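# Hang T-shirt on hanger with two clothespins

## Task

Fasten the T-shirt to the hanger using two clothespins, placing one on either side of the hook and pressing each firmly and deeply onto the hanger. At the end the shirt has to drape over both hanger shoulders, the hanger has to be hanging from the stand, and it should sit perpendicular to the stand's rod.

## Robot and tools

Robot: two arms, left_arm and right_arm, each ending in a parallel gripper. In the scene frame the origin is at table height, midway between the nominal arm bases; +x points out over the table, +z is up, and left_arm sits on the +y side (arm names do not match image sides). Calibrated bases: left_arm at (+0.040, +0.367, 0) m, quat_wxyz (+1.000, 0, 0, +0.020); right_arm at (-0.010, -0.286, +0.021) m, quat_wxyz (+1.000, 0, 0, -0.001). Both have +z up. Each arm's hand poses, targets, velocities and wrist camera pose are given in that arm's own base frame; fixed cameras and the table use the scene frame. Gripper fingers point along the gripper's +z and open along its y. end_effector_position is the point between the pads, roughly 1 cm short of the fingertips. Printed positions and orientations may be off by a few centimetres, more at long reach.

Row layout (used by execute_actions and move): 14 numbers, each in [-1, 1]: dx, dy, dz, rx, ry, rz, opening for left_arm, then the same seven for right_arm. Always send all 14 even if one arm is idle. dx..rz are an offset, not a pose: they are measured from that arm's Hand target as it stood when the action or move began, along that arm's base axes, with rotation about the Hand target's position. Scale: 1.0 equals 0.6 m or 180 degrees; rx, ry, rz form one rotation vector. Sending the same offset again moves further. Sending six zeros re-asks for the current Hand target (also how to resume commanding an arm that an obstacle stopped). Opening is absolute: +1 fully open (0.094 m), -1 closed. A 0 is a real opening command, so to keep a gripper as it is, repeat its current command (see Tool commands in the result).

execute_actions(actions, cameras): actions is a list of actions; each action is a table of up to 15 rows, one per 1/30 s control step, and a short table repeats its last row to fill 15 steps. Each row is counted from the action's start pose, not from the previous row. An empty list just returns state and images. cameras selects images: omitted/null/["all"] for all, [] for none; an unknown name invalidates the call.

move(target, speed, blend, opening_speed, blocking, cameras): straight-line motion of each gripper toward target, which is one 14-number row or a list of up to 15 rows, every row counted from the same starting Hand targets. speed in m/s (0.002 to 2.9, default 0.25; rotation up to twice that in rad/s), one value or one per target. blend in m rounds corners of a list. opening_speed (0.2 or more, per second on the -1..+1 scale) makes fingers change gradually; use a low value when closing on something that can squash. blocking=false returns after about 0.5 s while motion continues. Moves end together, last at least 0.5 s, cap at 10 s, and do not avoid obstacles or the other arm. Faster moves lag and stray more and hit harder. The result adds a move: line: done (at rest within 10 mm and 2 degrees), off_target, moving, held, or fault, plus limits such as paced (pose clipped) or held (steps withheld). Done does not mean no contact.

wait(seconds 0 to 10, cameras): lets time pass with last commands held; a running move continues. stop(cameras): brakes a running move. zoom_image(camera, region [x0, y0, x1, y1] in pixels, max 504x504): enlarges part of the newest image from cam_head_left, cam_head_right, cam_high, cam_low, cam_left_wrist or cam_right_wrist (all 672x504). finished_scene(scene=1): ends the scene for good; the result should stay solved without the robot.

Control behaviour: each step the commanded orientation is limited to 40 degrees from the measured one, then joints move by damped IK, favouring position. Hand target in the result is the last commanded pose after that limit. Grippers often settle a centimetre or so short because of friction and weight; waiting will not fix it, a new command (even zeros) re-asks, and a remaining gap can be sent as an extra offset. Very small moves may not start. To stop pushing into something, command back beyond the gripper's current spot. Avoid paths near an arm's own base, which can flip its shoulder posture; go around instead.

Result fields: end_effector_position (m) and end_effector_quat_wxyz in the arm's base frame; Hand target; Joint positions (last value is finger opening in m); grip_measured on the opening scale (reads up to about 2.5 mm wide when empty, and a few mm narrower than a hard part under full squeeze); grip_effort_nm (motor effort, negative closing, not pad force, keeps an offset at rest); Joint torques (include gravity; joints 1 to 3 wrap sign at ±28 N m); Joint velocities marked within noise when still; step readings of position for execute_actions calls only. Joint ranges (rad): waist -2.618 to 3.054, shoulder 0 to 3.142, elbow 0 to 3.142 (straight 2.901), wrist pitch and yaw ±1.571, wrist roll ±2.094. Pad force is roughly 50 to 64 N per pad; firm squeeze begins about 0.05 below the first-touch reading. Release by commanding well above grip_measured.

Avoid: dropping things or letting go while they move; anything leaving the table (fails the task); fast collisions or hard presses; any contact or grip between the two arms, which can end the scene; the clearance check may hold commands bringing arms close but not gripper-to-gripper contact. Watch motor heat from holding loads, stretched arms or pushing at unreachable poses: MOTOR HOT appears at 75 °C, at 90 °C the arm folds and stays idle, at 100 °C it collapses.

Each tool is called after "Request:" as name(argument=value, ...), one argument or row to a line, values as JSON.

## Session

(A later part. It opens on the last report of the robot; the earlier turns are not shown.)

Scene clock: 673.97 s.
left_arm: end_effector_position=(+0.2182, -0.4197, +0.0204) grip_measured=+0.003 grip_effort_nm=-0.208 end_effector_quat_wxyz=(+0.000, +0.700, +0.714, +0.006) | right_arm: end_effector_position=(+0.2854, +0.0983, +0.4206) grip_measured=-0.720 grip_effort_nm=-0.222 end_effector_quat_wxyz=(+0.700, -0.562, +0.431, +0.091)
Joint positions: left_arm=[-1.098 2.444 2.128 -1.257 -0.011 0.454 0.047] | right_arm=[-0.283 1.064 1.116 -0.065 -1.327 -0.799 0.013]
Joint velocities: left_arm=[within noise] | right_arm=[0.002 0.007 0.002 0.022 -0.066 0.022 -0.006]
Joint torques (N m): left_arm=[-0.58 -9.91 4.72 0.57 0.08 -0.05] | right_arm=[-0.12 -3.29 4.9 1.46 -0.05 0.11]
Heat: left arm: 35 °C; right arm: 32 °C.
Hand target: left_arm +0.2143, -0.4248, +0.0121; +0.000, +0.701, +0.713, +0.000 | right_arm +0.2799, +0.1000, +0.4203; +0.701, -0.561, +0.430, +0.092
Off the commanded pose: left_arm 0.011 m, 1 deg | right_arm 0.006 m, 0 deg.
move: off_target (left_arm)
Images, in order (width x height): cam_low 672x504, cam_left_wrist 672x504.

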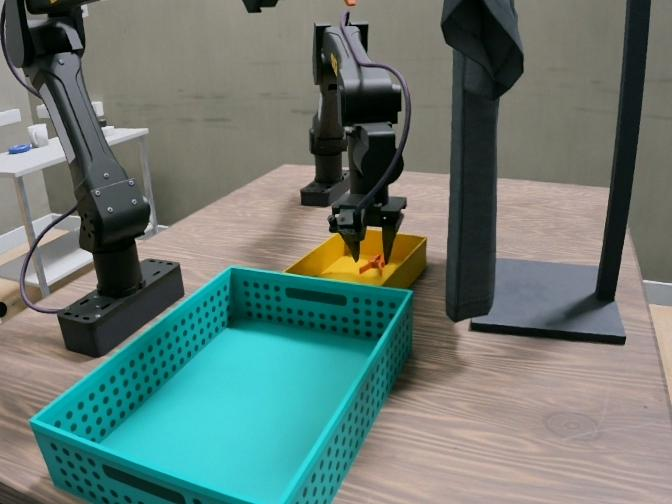

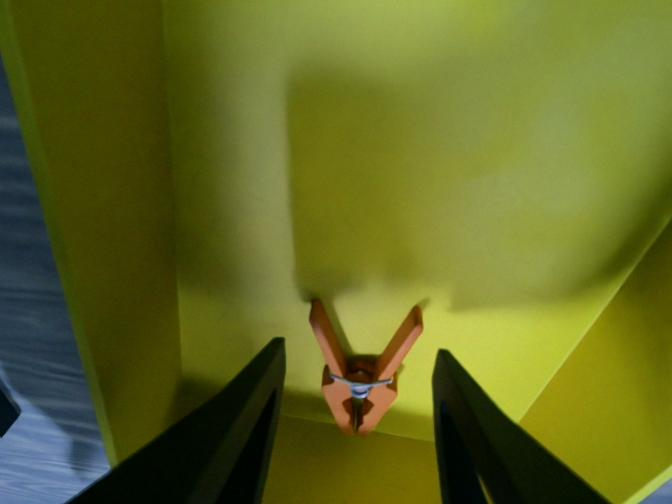

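Request:
move(
  target=[0, 0, -0.012, 0, 0, 0, 0.0, 0, 0, 0, 0, 0, 0, -0.72],
  speed=0.05,
  cameras=["cam_left_wrist", "cam_low"],
)

Request:
zoom_image(
  camera="cam_left_wrist",
  region=[230, 240, 510, 480],
)

Request:
zoom_image(
  camera="cam_low",
  region=[300, 170, 440, 290],
)

Scene clock: 681.13 s.
left_arm: end_effector_position=(+0.2182, -0.4197, +0.0130) grip_measured=+0.003 grip_effort_nm=-0.198 end_effector_quat_wxyz=(+0.000, +0.700, +0.714, +0.006) | right_arm: end_effector_position=(+0.2854, +0.0983, +0.4206) grip_measured=-0.720 grip_effort_nm=-0.344 end_effector_quat_wxyz=(+0.700, -0.562, +0.431, +0.091)
Joint positions: left_arm=[-1.098 2.449 2.106 -1.232 -0.011 0.454 0.047] | right_arm=[-0.283 1.064 1.116 -0.065 -1.327 -0.799 0.013]
Joint velocities: within noise
Joint torques (N m): left_arm=[-0.61 -9.99 5.11 0.51 0.11 -0.1] | right_arm=[0.06 -3.28 4.89 1.47 -0.05 0.09]
Heat: left arm: 35 °C; right arm: 32 °C.
Hand target: left_arm +0.2142, -0.4247, +0.0048; -0.001, +0.701, +0.713, +0.000 | right_arm +0.2799, +0.1000, +0.4203; +0.701, -0.561, +0.430, +0.092
Off the commanded pose: left_arm 0.010 m, 1 deg | right_arm 0.006 m, 0 deg.
move: done
Images, in order (width x height): cam_low 672x504, cam_left_wrist 672x504.

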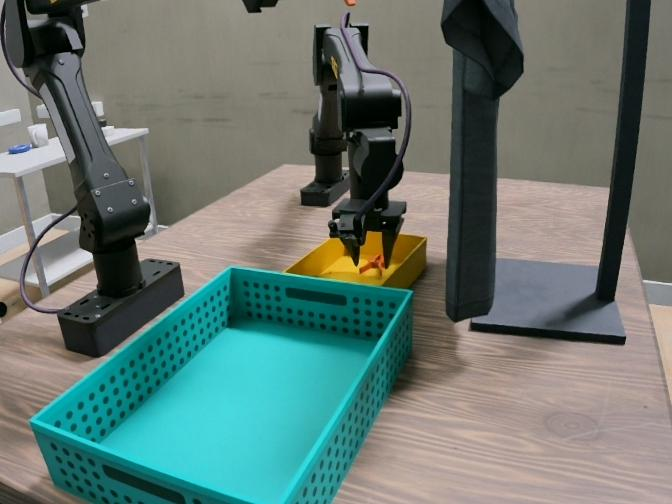

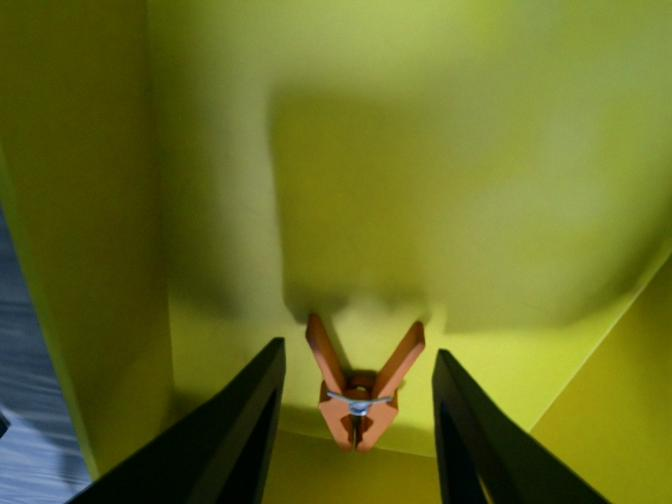

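Scaled by 1.800 from the camera's 672x504 image, which has a finer 960x720 frame.

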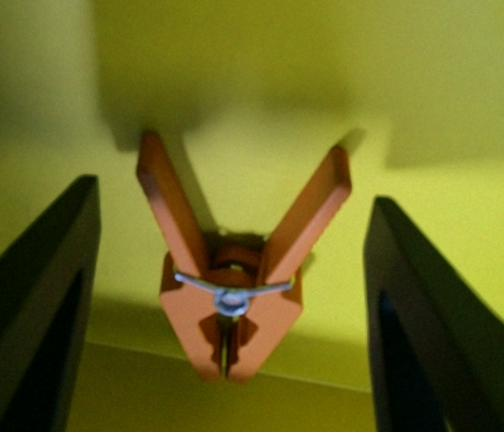

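Scaled by 3.600 from the camera's 672x504 image, which has a finer 960x720 frame.

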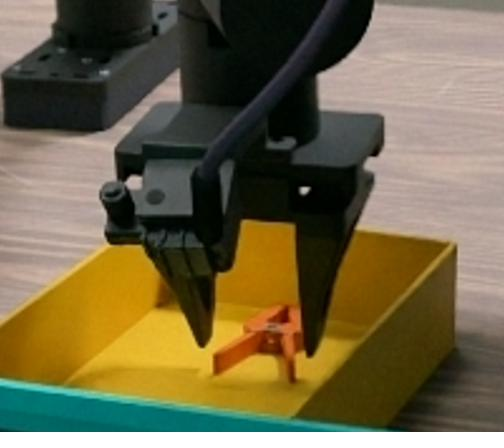

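Request:
move(
  target=[0, 0, -0.0083, 0, 0, 0, 0.0, 0, 0, 0, 0, 0, 0, -0.72],
  speed=0.04,
  cameras=["cam_left_wrist", "cam_low"],
)

Request:
zoom_image(
  camera="cam_left_wrist",
  region=[230, 240, 510, 480],
)

Request:
zoom_image(
  camera="cam_low",
  region=[300, 170, 440, 290],
)

Scene clock: 688.07 s.
left_arm: end_effector_position=(+0.2185, -0.4202, +0.0095) grip_measured=+0.003 grip_effort_nm=-0.193 end_effector_quat_wxyz=(+0.002, +0.700, +0.714, +0.005) | right_arm: end_effector_position=(+0.2854, +0.0983, +0.4206) grip_measured=-0.718 grip_effort_nm=-0.672 end_effector_quat_wxyz=(+0.700, -0.562, +0.431, +0.091)
Joint positions: left_arm=[-1.098 2.449 2.093 -1.214 -0.011 0.454 0.047] | right_arm=[-0.283 1.064 1.116 -0.065 -1.327 -0.799 0.013]
Joint velocities: left_arm=[within noise] | right_arm=[0.007 0.007 -0.007 -0.037 -0.007 0.051 -0.005]
Joint torques (N m): left_arm=[-0.59 -9.58 4.79 0.51 0.1 -0.06] | right_arm=[-0.02 -3.37 4.98 1.47 -0.05 0.12]
Heat: left arm: 35 °C; right arm: 32 °C.
Hand target: left_arm +0.2142, -0.4247, -0.0001; -0.001, +0.701, +0.713, +0.000 | right_arm +0.2799, +0.1000, +0.4203; +0.701, -0.561, +0.430, +0.092
Off the commanded pose: left_arm 0.011 m, 1 deg | right_arm 0.006 m, 0 deg.
move: off_target (left_arm)
Images, in order (width x height): cam_low 672x504, cam_left_wrist 672x504.

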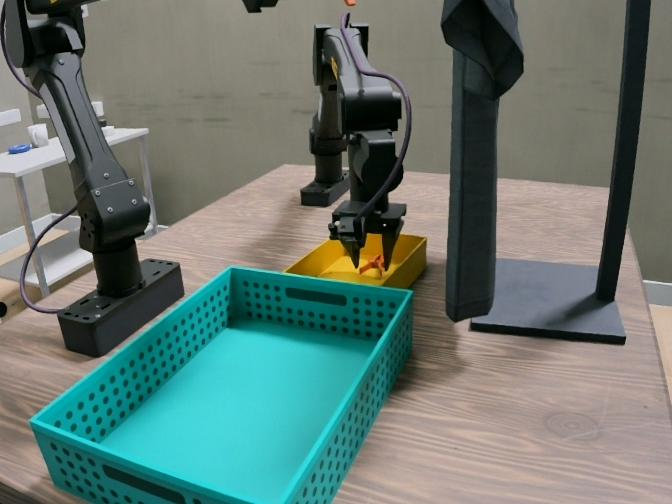

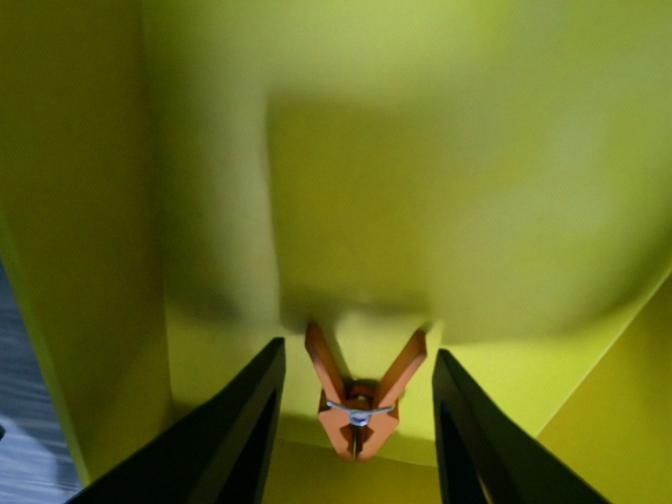

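Scaled by 1.800 from the camera's 672x504 image, which has a finer 960x720 frame.

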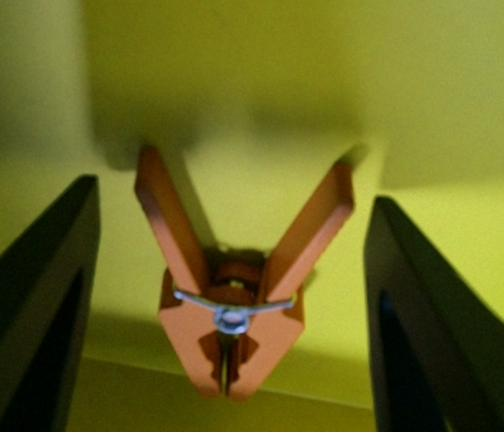

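Scaled by 3.600 from the camera's 672x504 image, which has a finer 960x720 frame.

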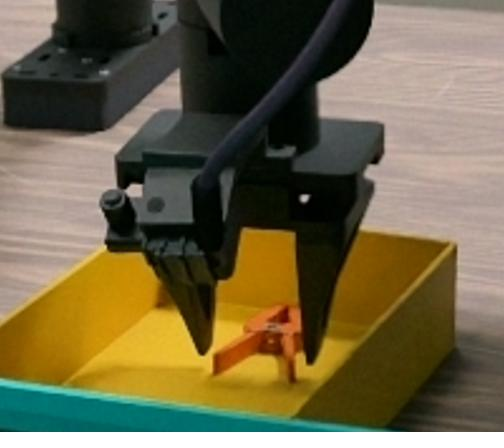

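Request:
move(
  target=[0, 0, 0, 0, 0, 0, -0.45, 0, 0, 0, 0, 0, 0, -0.72],
  speed=0.04,
  opening_speed=0.4,
  cameras=["cam_left_wrist"],
)

Request:
zoom_image(
  camera="cam_left_wrist",
  region=[230, 260, 510, 500],
)

Scene clock: 694.63 s.
left_arm: end_effector_position=(+0.2181, -0.4207, +0.0095) grip_measured=-0.448 grip_effort_nm=-0.208 end_effector_quat_wxyz=(+0.002, +0.701, +0.714, +0.005) | right_arm: end_effector_position=(+0.2854, +0.0983, +0.4206) grip_measured=-0.717 grip_effort_nm=-0.652 end_effector_quat_wxyz=(+0.700, -0.562, +0.431, +0.091)
Joint positions: left_arm=[-1.099 2.449 2.093 -1.213 -0.01 0.454 0.026] | right_arm=[-0.283 1.064 1.116 -0.065 -1.327 -0.799 0.013]
Joint velocities: within noise
Joint torques (N m): left_arm=[-0.44 -9.74 4.9 0.5 0.07 -0.11] | right_arm=[0.09 -3.36 5.04 1.47 -0.07 0.12]
Heat: left arm: 35 °C; right arm: 32 °C.
Hand target: left_arm +0.2141, -0.4248, -0.0001; -0.001, +0.701, +0.713, +0.000 | right_arm +0.2799, +0.1000, +0.4203; +0.701, -0.561, +0.430, +0.092
Off the commanded pose: left_arm 0.011 m, 1 deg | right_arm 0.006 m, 0 deg.
move: off_target (left_arm)
Images, in order (width x height): cam_left_wrist 672x504.

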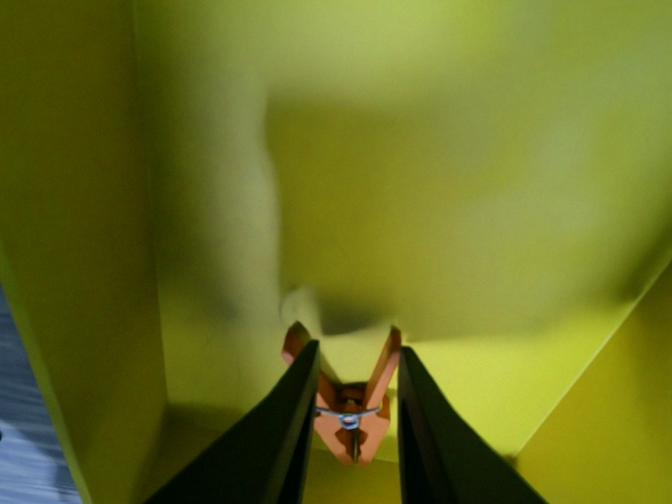

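Scaled by 1.800 from the camera's 672x504 image, which has a finer 960x720 frame.

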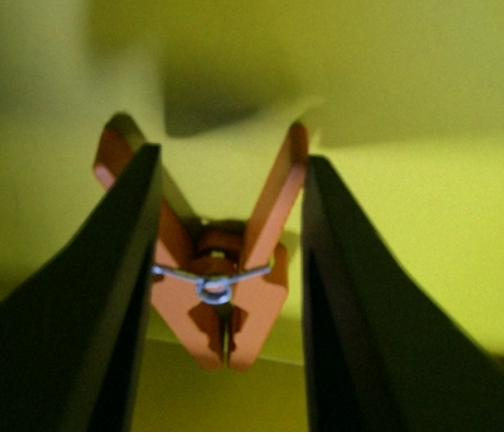

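Request:
move(
  target=[0, 0, 0.01, 0, 0, 0, 0.05, 0, 0, 0, 0, 0, 0, -0.72],
  speed=0.05,
  opening_speed=0.8,
  cameras=["cam_left_wrist", "cam_low"],
)

Request:
zoom_image(
  camera="cam_left_wrist",
  region=[230, 240, 510, 480],
)

Request:
zoom_image(
  camera="cam_low",
  region=[300, 170, 440, 290],
)

Scene clock: 700.53 s.
left_arm: end_effector_position=(+0.2181, -0.4208, +0.0095) grip_measured=+0.047 grip_effort_nm=0.066 end_effector_quat_wxyz=(+0.002, +0.701, +0.714, +0.005) | right_arm: end_effector_position=(+0.2854, +0.0983, +0.4206) grip_measured=-0.718 grip_effort_nm=-0.672 end_effector_quat_wxyz=(+0.700, -0.562, +0.431, +0.091)
Joint positions: left_arm=[-1.099 2.449 2.093 -1.213 -0.01 0.454 0.049] | right_arm=[-0.283 1.064 1.116 -0.065 -1.327 -0.799 0.013]
Joint velocities: within noise
Joint torques (N m): left_arm=[-0.57 -9.96 6.05 0.28 0.07 -0.02] | right_arm=[0.02 -3.38 4.93 1.47 -0.04 0.11]
Heat: left arm: 35 °C; right arm: 32 °C.
Hand target: left_arm +0.2141, -0.4248, +0.0059; -0.001, +0.701, +0.713, +0.000 | right_arm +0.2799, +0.1000, +0.4203; +0.701, -0.561, +0.430, +0.092
Off the commanded pose: left_arm 0.007 m, 1 deg | right_arm 0.006 m, 0 deg.
move: done
Images, in order (width x height): cam_low 672x504, cam_left_wrist 672x504.

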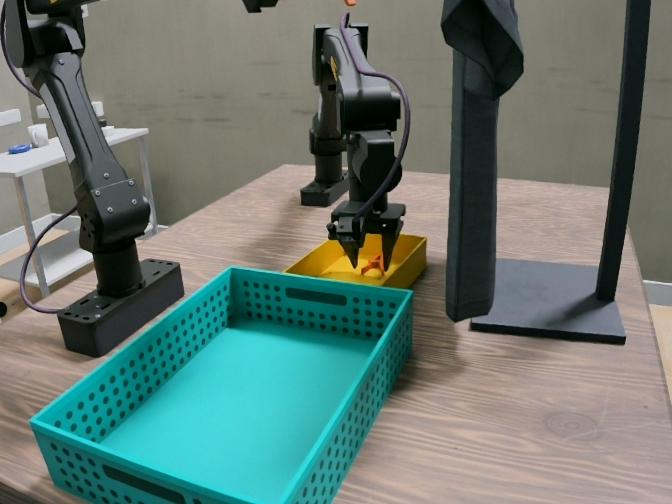

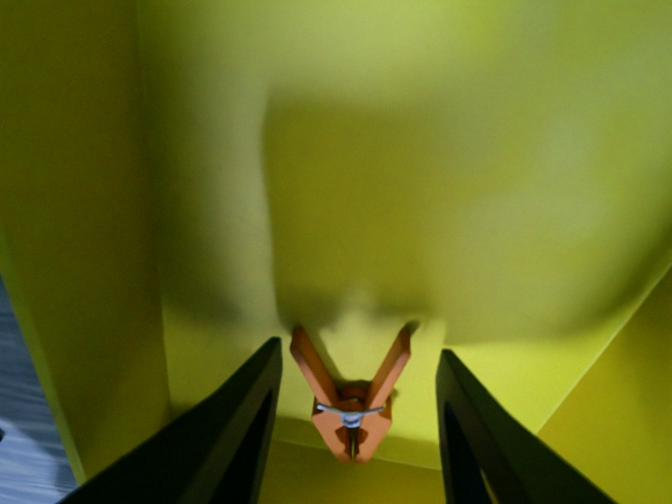

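Scaled by 1.800 from the camera's 672x504 image, which has a finer 960x720 frame.

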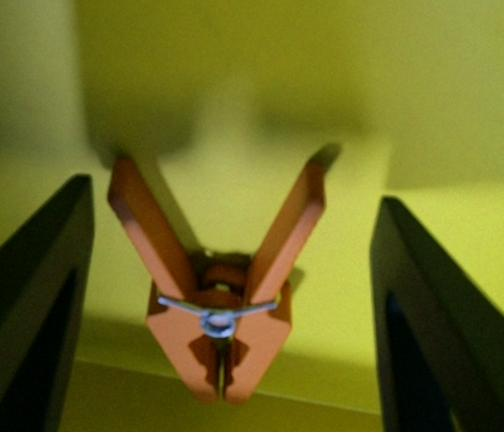

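Scaled by 3.600 from the camera's 672x504 image, which has a finer 960x720 frame.

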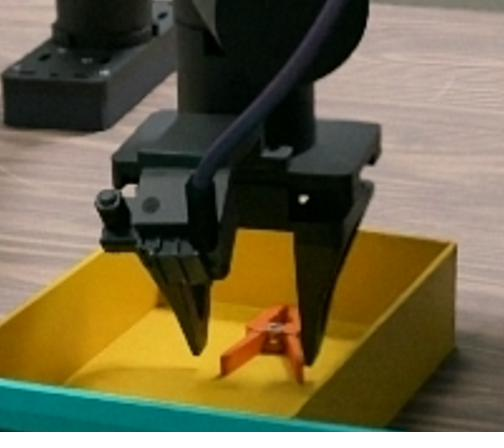

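Request:
move(
  target=[0.0055, 0.0, -0.0175, 0, 0, 0.026, 0.05, 0, 0, 0, 0, 0, 0, -0.72],
  speed=0.05,
  cameras=["cam_left_wrist", "cam_low"],
)

Request:
zoom_image(
  camera="cam_left_wrist",
  region=[230, 240, 510, 480],
)

Request:
zoom_image(
  camera="cam_low",
  region=[300, 170, 440, 290],
)

Scene clock: 707.63 s.
left_arm: end_effector_position=(+0.2182, -0.4210, +0.0031) grip_measured=+0.047 grip_effort_nm=0.061 end_effector_quat_wxyz=(-0.001, +0.674, +0.739, +0.006) | right_arm: end_effector_position=(+0.2854, +0.0983, +0.4206) grip_measured=-0.717 grip_effort_nm=-0.476 end_effector_quat_wxyz=(+0.700, -0.562, +0.431, +0.091)
Joint positions: left_arm=[-1.099 2.463 2.093 -1.205 -0.01 0.38 0.049] | right_arm=[-0.283 1.064 1.116 -0.065 -1.327 -0.799 0.013]
Joint velocities: within noise
Joint torques (N m): left_arm=[-0.29 -9.91 5.22 0.57 0.07 -0.06] | right_arm=[0.06 -3.18 4.94 1.47 -0.05 0.1]
Heat: left arm: 36 °C; right arm: 32 °C.
Hand target: left_arm +0.2174, -0.4248, -0.0046; +0.000, +0.672, +0.741, +0.000 | right_arm +0.2799, +0.1000, +0.4203; +0.701, -0.561, +0.430, +0.092
Off the commanded pose: left_arm 0.009 m, 1 deg | right_arm 0.006 m, 0 deg.
move: done
Images, in order (width x height): cam_low 672x504, cam_left_wrist 672x504.

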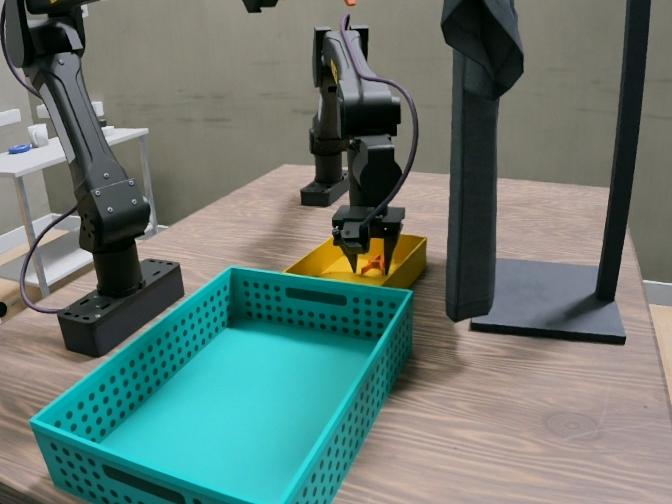

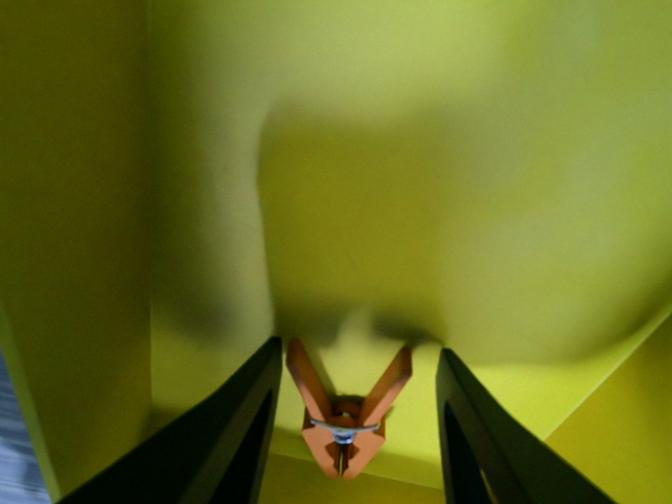

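Scaled by 1.800 from the camera's 672x504 image, which has a finer 960x720 frame.

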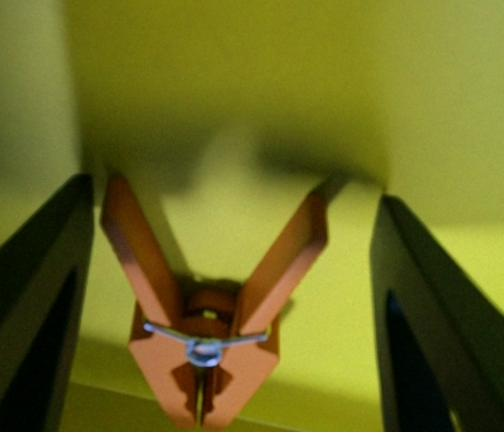

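Scaled by 3.600 from the camera's 672x504 image, which has a finer 960x720 frame.

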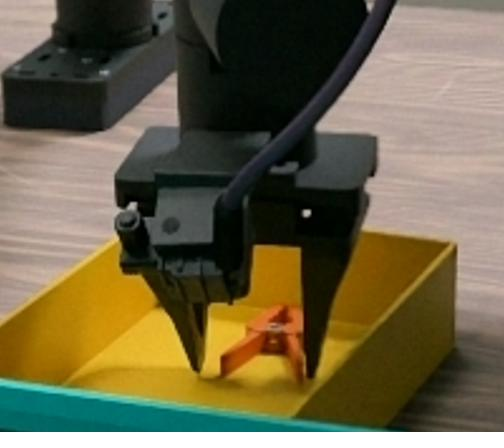

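Request:
move(
  target=[0.0117, 0.0, 0.0, 0, 0, 0.0, 0.05, 0, 0, 0, 0, 0, 0, -0.72],
  speed=0.05,
  cameras=["cam_left_wrist", "cam_low"],
)

Request:
zoom_image(
  camera="cam_left_wrist",
  region=[230, 240, 510, 480],
)

Scene clock: 714.57 s.
left_arm: end_effector_position=(+0.2189, -0.4200, -0.0004) grip_measured=+0.048 grip_effort_nm=0.066 end_effector_quat_wxyz=(-0.004, +0.673, +0.739, +0.006) | right_arm: end_effector_position=(+0.2854, +0.0983, +0.4206) grip_measured=-0.720 grip_effort_nm=-0.335 end_effector_quat_wxyz=(+0.700, -0.562, +0.431, +0.091)
Joint positions: left_arm=[-1.096 2.471 2.094 -1.205 -0.009 0.381 0.049] | right_arm=[-0.283 1.064 1.116 -0.065 -1.327 -0.799 0.013]
Joint velocities: left_arm=[within noise] | right_arm=[-0.002 -0.012 0.012 0.007 -0.051 0.007 0.006]
Joint torques (N m): left_arm=[0.87 -9.33 7.43 0.4 0.03 0.08] | right_arm=[-0.03 -3.36 4.94 1.46 -0.05 0.11]
Heat: left arm: 35 °C; right arm: 32 °C.
Hand target: left_arm +0.2245, -0.4247, -0.0047; -0.001, +0.672, +0.741, +0.000 | right_arm +0.2799, +0.1000, +0.4203; +0.701, -0.561, +0.430, +0.092
Off the commanded pose: left_arm 0.008 m, 1 deg | right_arm 0.006 m, 0 deg.
move: done
Images, in order (width x height): cam_low 672x504, cam_left_wrist 672x504.

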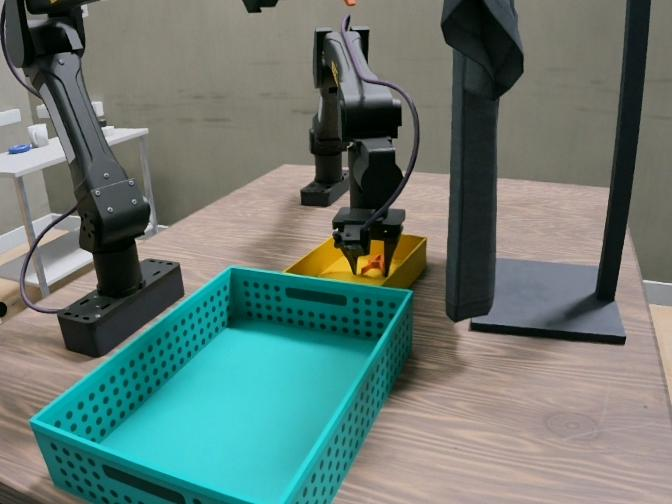

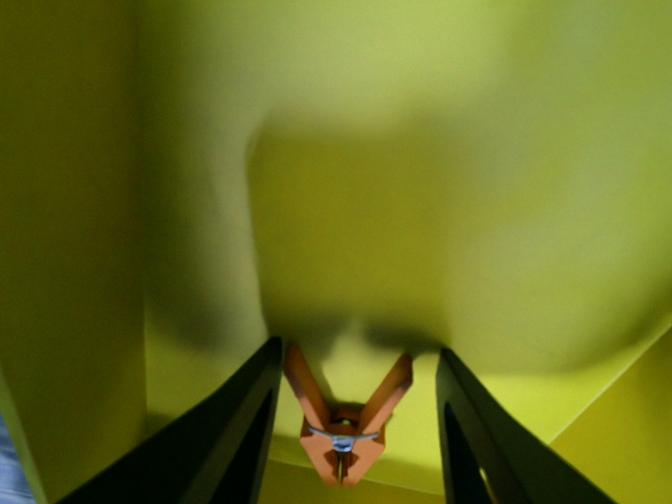

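Scaled by 1.800 from the camera's 672x504 image, which has a finer 960x720 frame.

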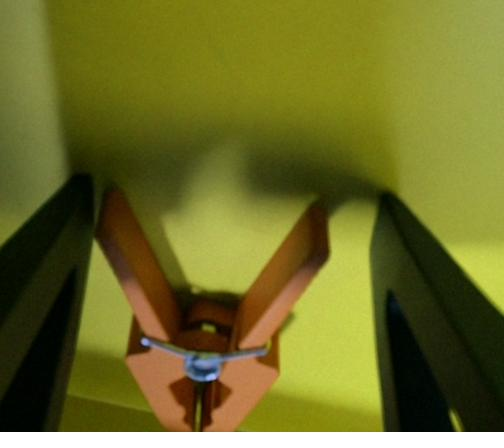

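Request:
move(
  target=[0, 0, 0.0017, 0, 0, 0, -0.4, 0, 0, 0, 0, 0, 0, -0.72],
  speed=0.04,
  opening_speed=0.3,
  cameras=["cam_left_wrist"],
)

Request:
zoom_image(
  camera="cam_left_wrist",
  region=[230, 260, 510, 500],
)

Scene clock: 720.10 s.
left_arm: end_effector_position=(+0.2191, -0.4203, -0.0001) grip_measured=-0.394 grip_effort_nm=-0.403 end_effector_quat_wxyz=(-0.003, +0.673, +0.739, +0.006) | right_arm: end_effector_position=(+0.2854, +0.0983, +0.4206) grip_measured=-0.718 grip_effort_nm=-0.652 end_effector_quat_wxyz=(+0.700, -0.562, +0.431, +0.091)
Joint positions: left_arm=[-1.096 2.471 2.095 -1.205 -0.009 0.382 0.028] | right_arm=[-0.283 1.064 1.116 -0.065 -1.327 -0.799 0.013]
Joint velocities: left_arm=[within noise] | right_arm=[0.007 0.012 0.012 -0.037 -0.007 -0.051 -0.007]
Joint torques (N m): left_arm=[0.76 -9.54 7.15 0.31 0.05 0.08] | right_arm=[-0.01 -3.21 4.9 1.46 -0.05 0.13]
Heat: left arm: 35 °C; right arm: 32 °C.
Hand target: left_arm +0.2246, -0.4247, -0.0036; -0.001, +0.672, +0.741, +0.000 | right_arm +0.2799, +0.1000, +0.4203; +0.701, -0.561, +0.430, +0.092
Off the commanded pose: left_arm 0.008 m, 1 deg | right_arm 0.006 m, 0 deg.
move: done
Images, in order (width x height): cam_left_wrist 672x504.

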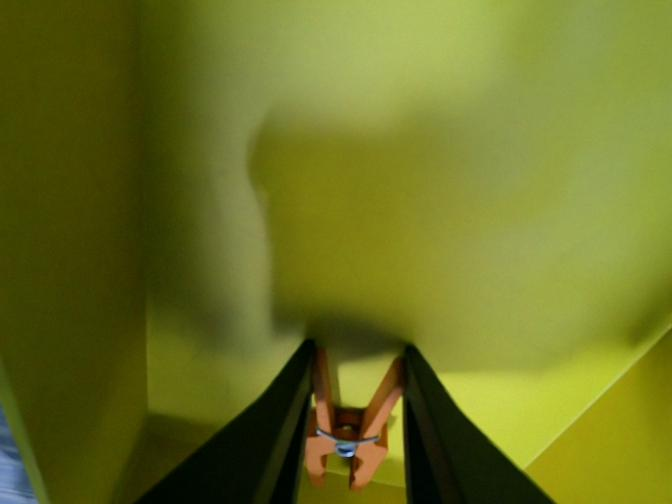

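Scaled by 1.800 from the camera's 672x504 image, which has a finer 960x720 frame.

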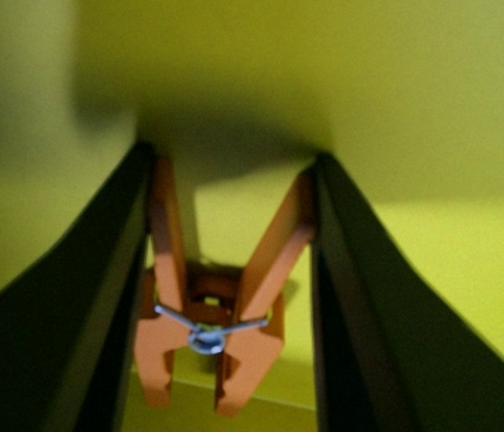

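Request:
move(
  target=[0,0,0,0,0,0,-0.70,0,0,0,0,0,0,-0.72],
  opening_speed=0.4,
  cameras=["cam_left_wrist"],
)

Request:
zoom_image(
  camera="cam_left_wrist",
  region=[230, 260, 510, 500],
)

Scene clock: 737.60 s.
left_arm: end_effector_position=(+0.2191, -0.4203, -0.0001) grip_measured=-0.696 grip_effort_nm=-1.033 end_effector_quat_wxyz=(-0.003, +0.673, +0.739, +0.006) | right_arm: end_effector_position=(+0.2854, +0.0983, +0.4206) grip_measured=-0.720 grip_effort_nm=-0.335 end_effector_quat_wxyz=(+0.700, -0.562, +0.431, +0.091)
Joint positions: left_arm=[-1.096 2.471 2.095 -1.205 -0.009 0.382 0.014] | right_arm=[-0.283 1.064 1.116 -0.065 -1.327 -0.799 0.013]
Joint velocities: within noise
Joint torques (N m): left_arm=[0.98 -9.36 7.25 0.33 0.06 0.02] | right_arm=[0.01 -3.3 4.92 1.46 -0.05 0.11]
Heat: left arm: 35 °C; right arm: 32 °C.
Hand target: left_arm +0.2246, -0.4247, -0.0036; -0.001, +0.672, +0.741, +0.000 | right_arm +0.2799, +0.1000, +0.4203; +0.701, -0.561, +0.430, +0.092
Off the commanded pose: left_arm 0.008 m, 1 deg | right_arm 0.006 m, 0 deg.
move: done
Images, in order (width x height): cam_left_wrist 672x504.

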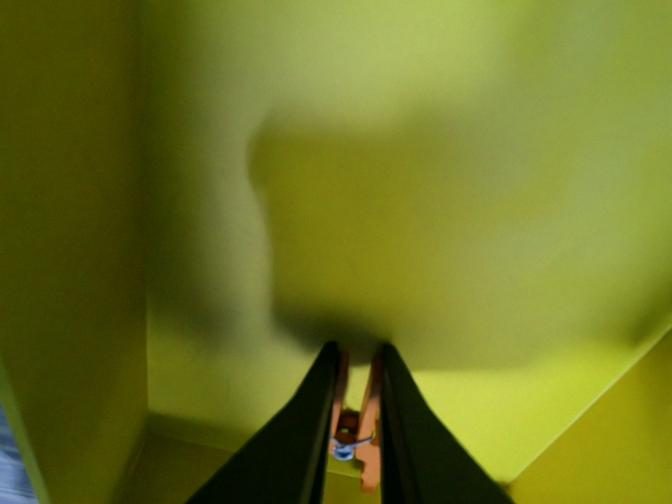

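Scaled by 1.800 from the camera's 672x504 image, which has a finer 960x720 frame.

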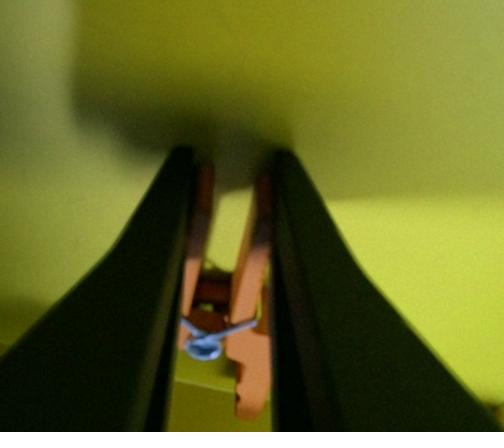

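Request:
move(
  target=[0,0,0.23,0,0,0,-0.73,0,0,0,0,0,0,-0.72],
  speed=0.12,
  opening_speed=0.4,
  cameras=["cam_left_wrist", "cam_high"],
)

Request:
zoom_image(
  camera="cam_left_wrist",
  region=[230, 260, 510, 500],
)

Scene clock: 744.10 s.
left_arm: end_effector_position=(+0.2220, -0.4261, +0.1053) grip_measured=-0.705 grip_effort_nm=-1.096 end_effector_quat_wxyz=(+0.025, +0.673, +0.739, -0.004) | right_arm: end_effector_position=(+0.2854, +0.0983, +0.4206) grip_measured=-0.720 grip_effort_nm=-0.217 end_effector_quat_wxyz=(+0.700, -0.562, +0.431, +0.091)
Joint positions: left_arm=[-1.096 2.463 2.501 -1.558 -0.009 0.382 0.014] | right_arm=[-0.283 1.064 1.116 -0.065 -1.327 -0.799 0.013]
Joint velocities: left_arm=[within noise] | right_arm=[-0.002 0.007 -0.017 -0.007 -0.037 -0.051 -0.006]
Joint torques (N m): left_arm=[0.68 -14.95 6.42 0.22 0.1 0.04] | right_arm=[0.03 -3.36 4.96 1.46 -0.06 0.11]
Heat: left arm: 36 °C; right arm: 32 °C.
Hand target: left_arm +0.2246, -0.4247, +0.1344; -0.001, +0.672, +0.741, +0.000 | right_arm +0.2799, +0.1000, +0.4203; +0.701, -0.561, +0.430, +0.092
Off the commanded pose: left_arm 0.029 m, 3 deg | right_arm 0.006 m, 0 deg.
joint sent to its limit (left arm) — joint 4 (wrist pitch), lower limit. The joint targets are off in orientation, not in position.
move: off_target (left_arm)
Images, in order (width x height): cam_high 672x504, cam_left_wrist 672x504.

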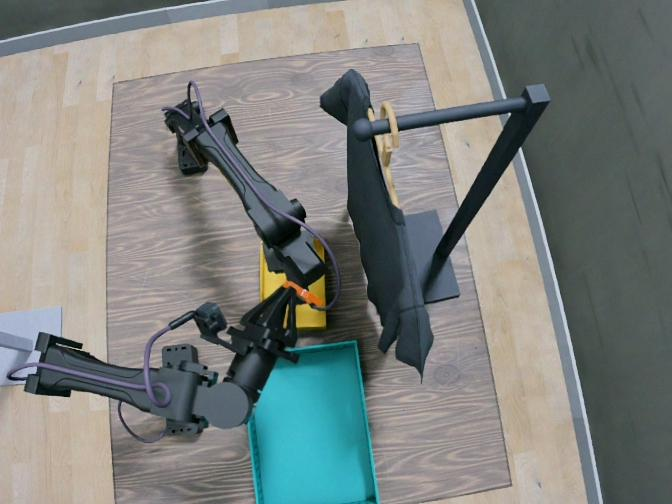

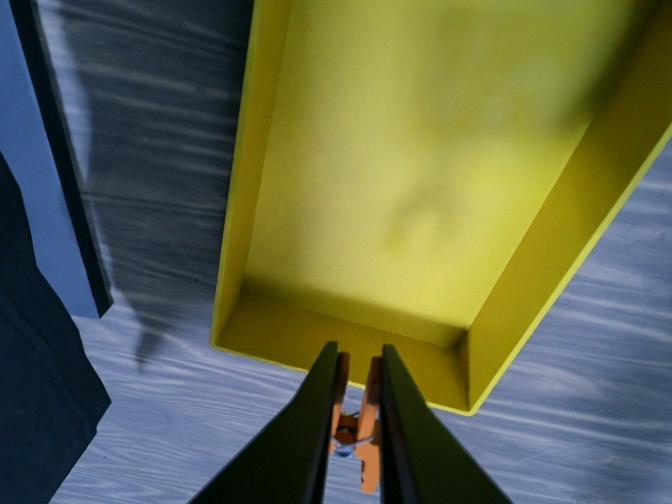

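Scaled by 1.800 from the camera's 672x504 image, which has a finer 960x720 frame.

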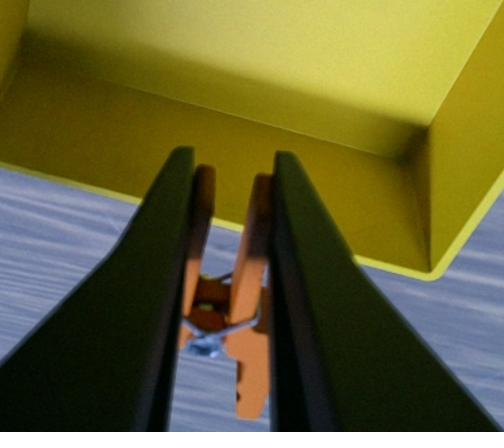

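Request:
move(
  target=[
    [-0.041,0.1078,0.176,-0.1781,-0.0993,-0.0745,-0.73,0,0,0,0,0,0,-0.72],
    [0.0073,0.2422,0.6093,-0.4453,-0.2483,-0.1863,-0.73,0,0,0,0,0,0,-0.72],
  ],
  speed=0.25,
  blend=0.05,
)

Scene clock: 777.53 s.
left_arm: end_effector_position=(+0.2336, -0.2815, +0.4860) grip_measured=-0.706 grip_effort_nm=-1.101 end_effector_quat_wxyz=(+0.658, +0.637, +0.331, -0.229) | right_arm: end_effector_position=(+0.2854, +0.0983, +0.4206) grip_measured=-0.718 grip_effort_nm=-0.667 end_effector_quat_wxyz=(+0.700, -0.562, +0.431, +0.091)
Joint positions: left_arm=[-0.472 1.275 1.548 -0.323 0.954 0.797 0.014] | right_arm=[-0.283 1.064 1.116 -0.065 -1.327 -0.799 0.013]
Joint velocities: left_arm=[within noise] | right_arm=[-0.022 0.007 -0.002 -0.022 0.066 -0.066 -0.004]
Joint torques (N m): left_arm=[0.18 -3.38 7.42 1.99 0.2 -0.09] | right_arm=[-0.05 -3.36 4.9 1.46 -0.03 0.11]
Heat: left arm: 38 °C; right arm: 31 °C.
Hand target: left_arm +0.2289, -0.2793, +0.5000; +0.670, +0.634, +0.314, -0.226 | right_arm +0.2799, +0.1000, +0.4203; +0.701, -0.561, +0.430, +0.092
Off the commanded pose: left_arm 0.015 m, 2 deg | right_arm 0.006 m, 0 deg.
move: off_target (left_arm)

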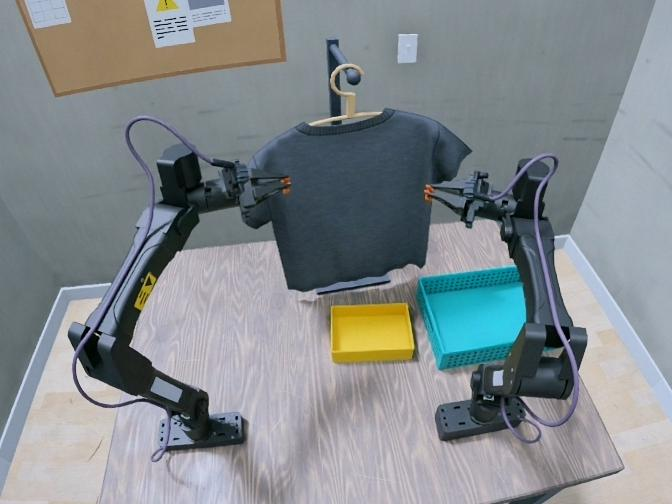

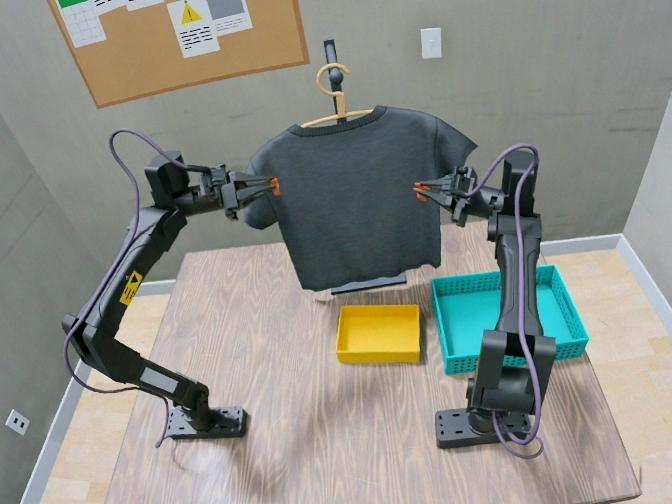

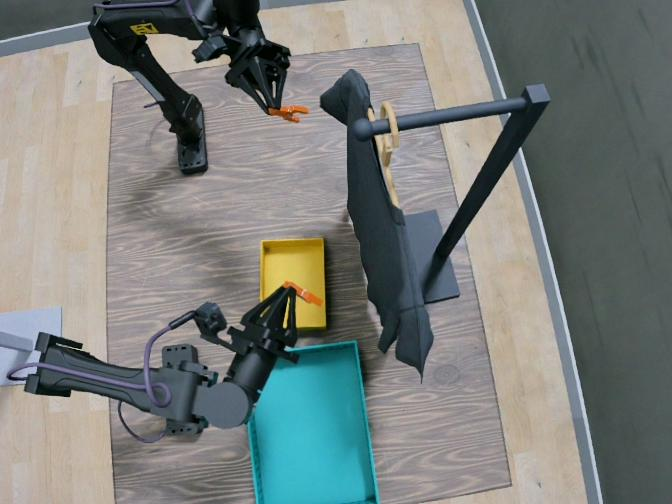

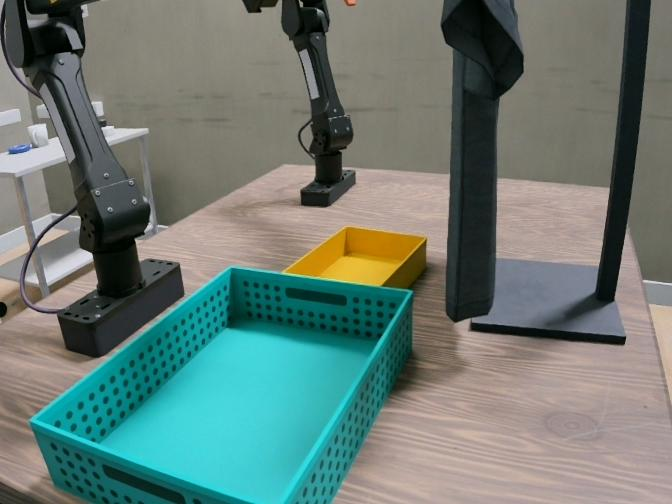

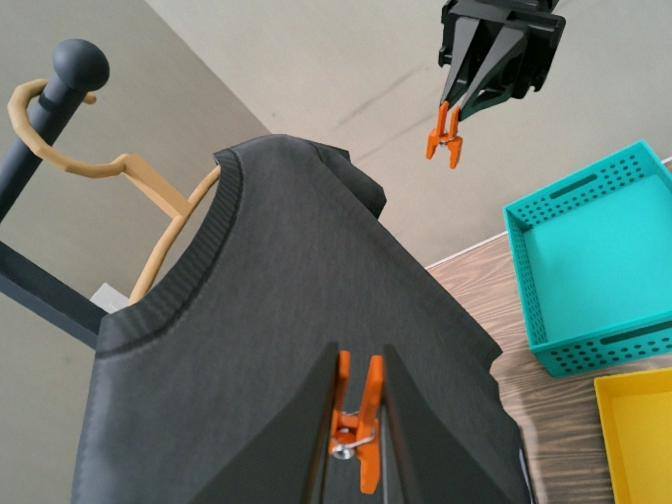

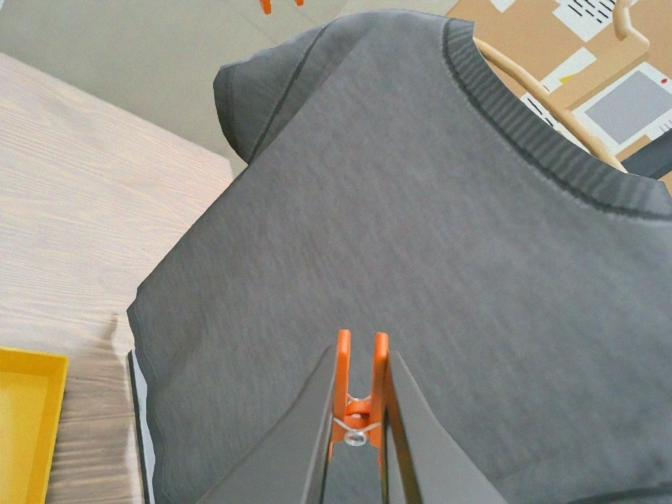

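Request:
zoom_image(
  camera="cam_left_wrist",
  region=[0, 20, 400, 400],
)

Request:
zoom_image(
  camera="cam_right_wrist",
  region=[272, 0, 672, 380],
)

Request:
zoom_image(
  camera="cam_left_wrist",
  region=[260, 310, 460, 500],
)

Scaled by 1.260 from the camera's 672x504 image, which has a finer 960x720 frame.

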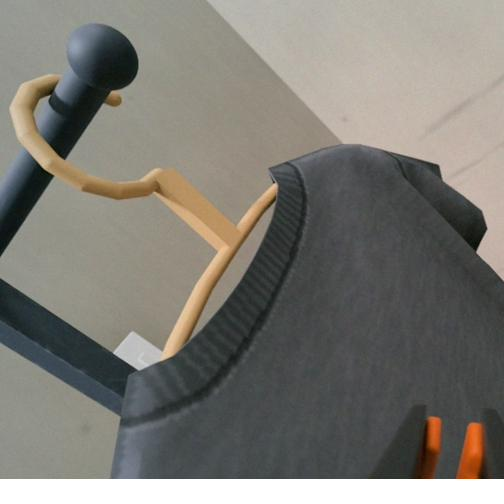

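Scaled by 1.260 from the camera's 672x504 image, which has a finer 960x720 frame.

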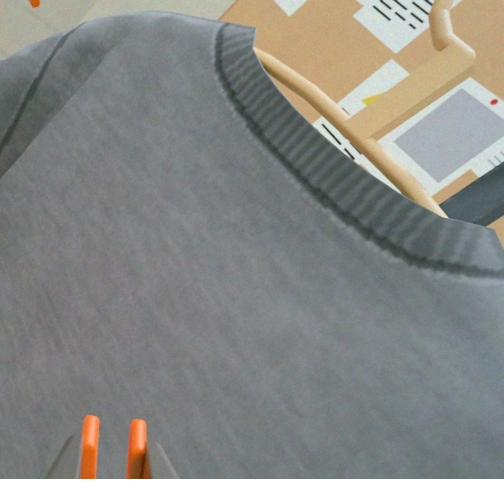

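Scaled by 2.520 from the camera's 672x504 image, which has a finer 960x720 frame.

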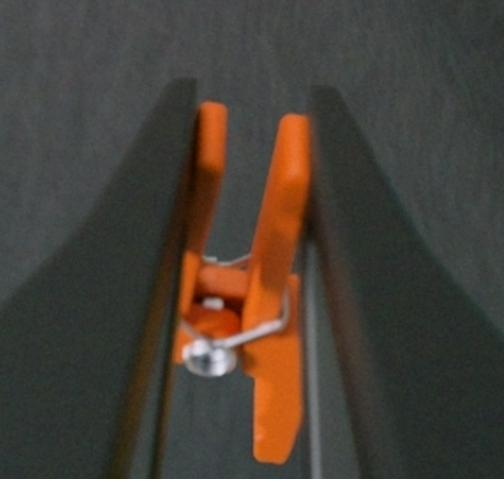

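Request:
zoom_image(
  camera="cam_right_wrist",
  region=[260, 310, 460, 500],
)

Request:
zoom_image(
  camera="cam_head_left",
  region=[220, 150, 330, 220],
)

Request:
zoom_image(
  camera="cam_head_left",
  region=[400, 160, 510, 230],
)

Scaled by 2.520 from the camera's 672x504 image, which has a finer 960x720 frame.

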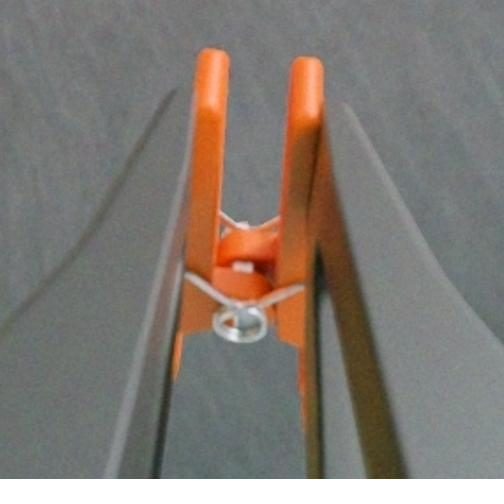

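Scaled by 4.582 from the camera's 672x504 image, which has a finer 960x720 frame.

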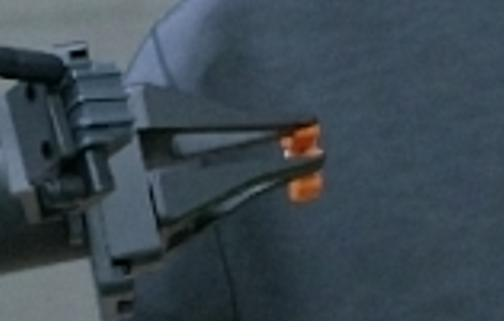

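Scaled by 4.582 from the camera's 672x504 image, which has a finer 960x720 frame.

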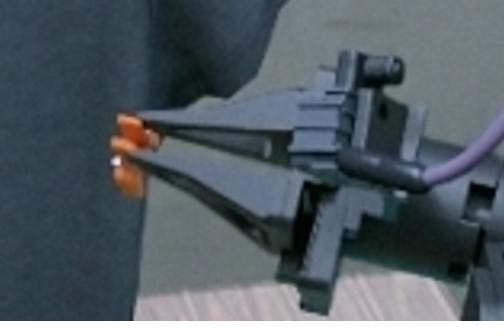

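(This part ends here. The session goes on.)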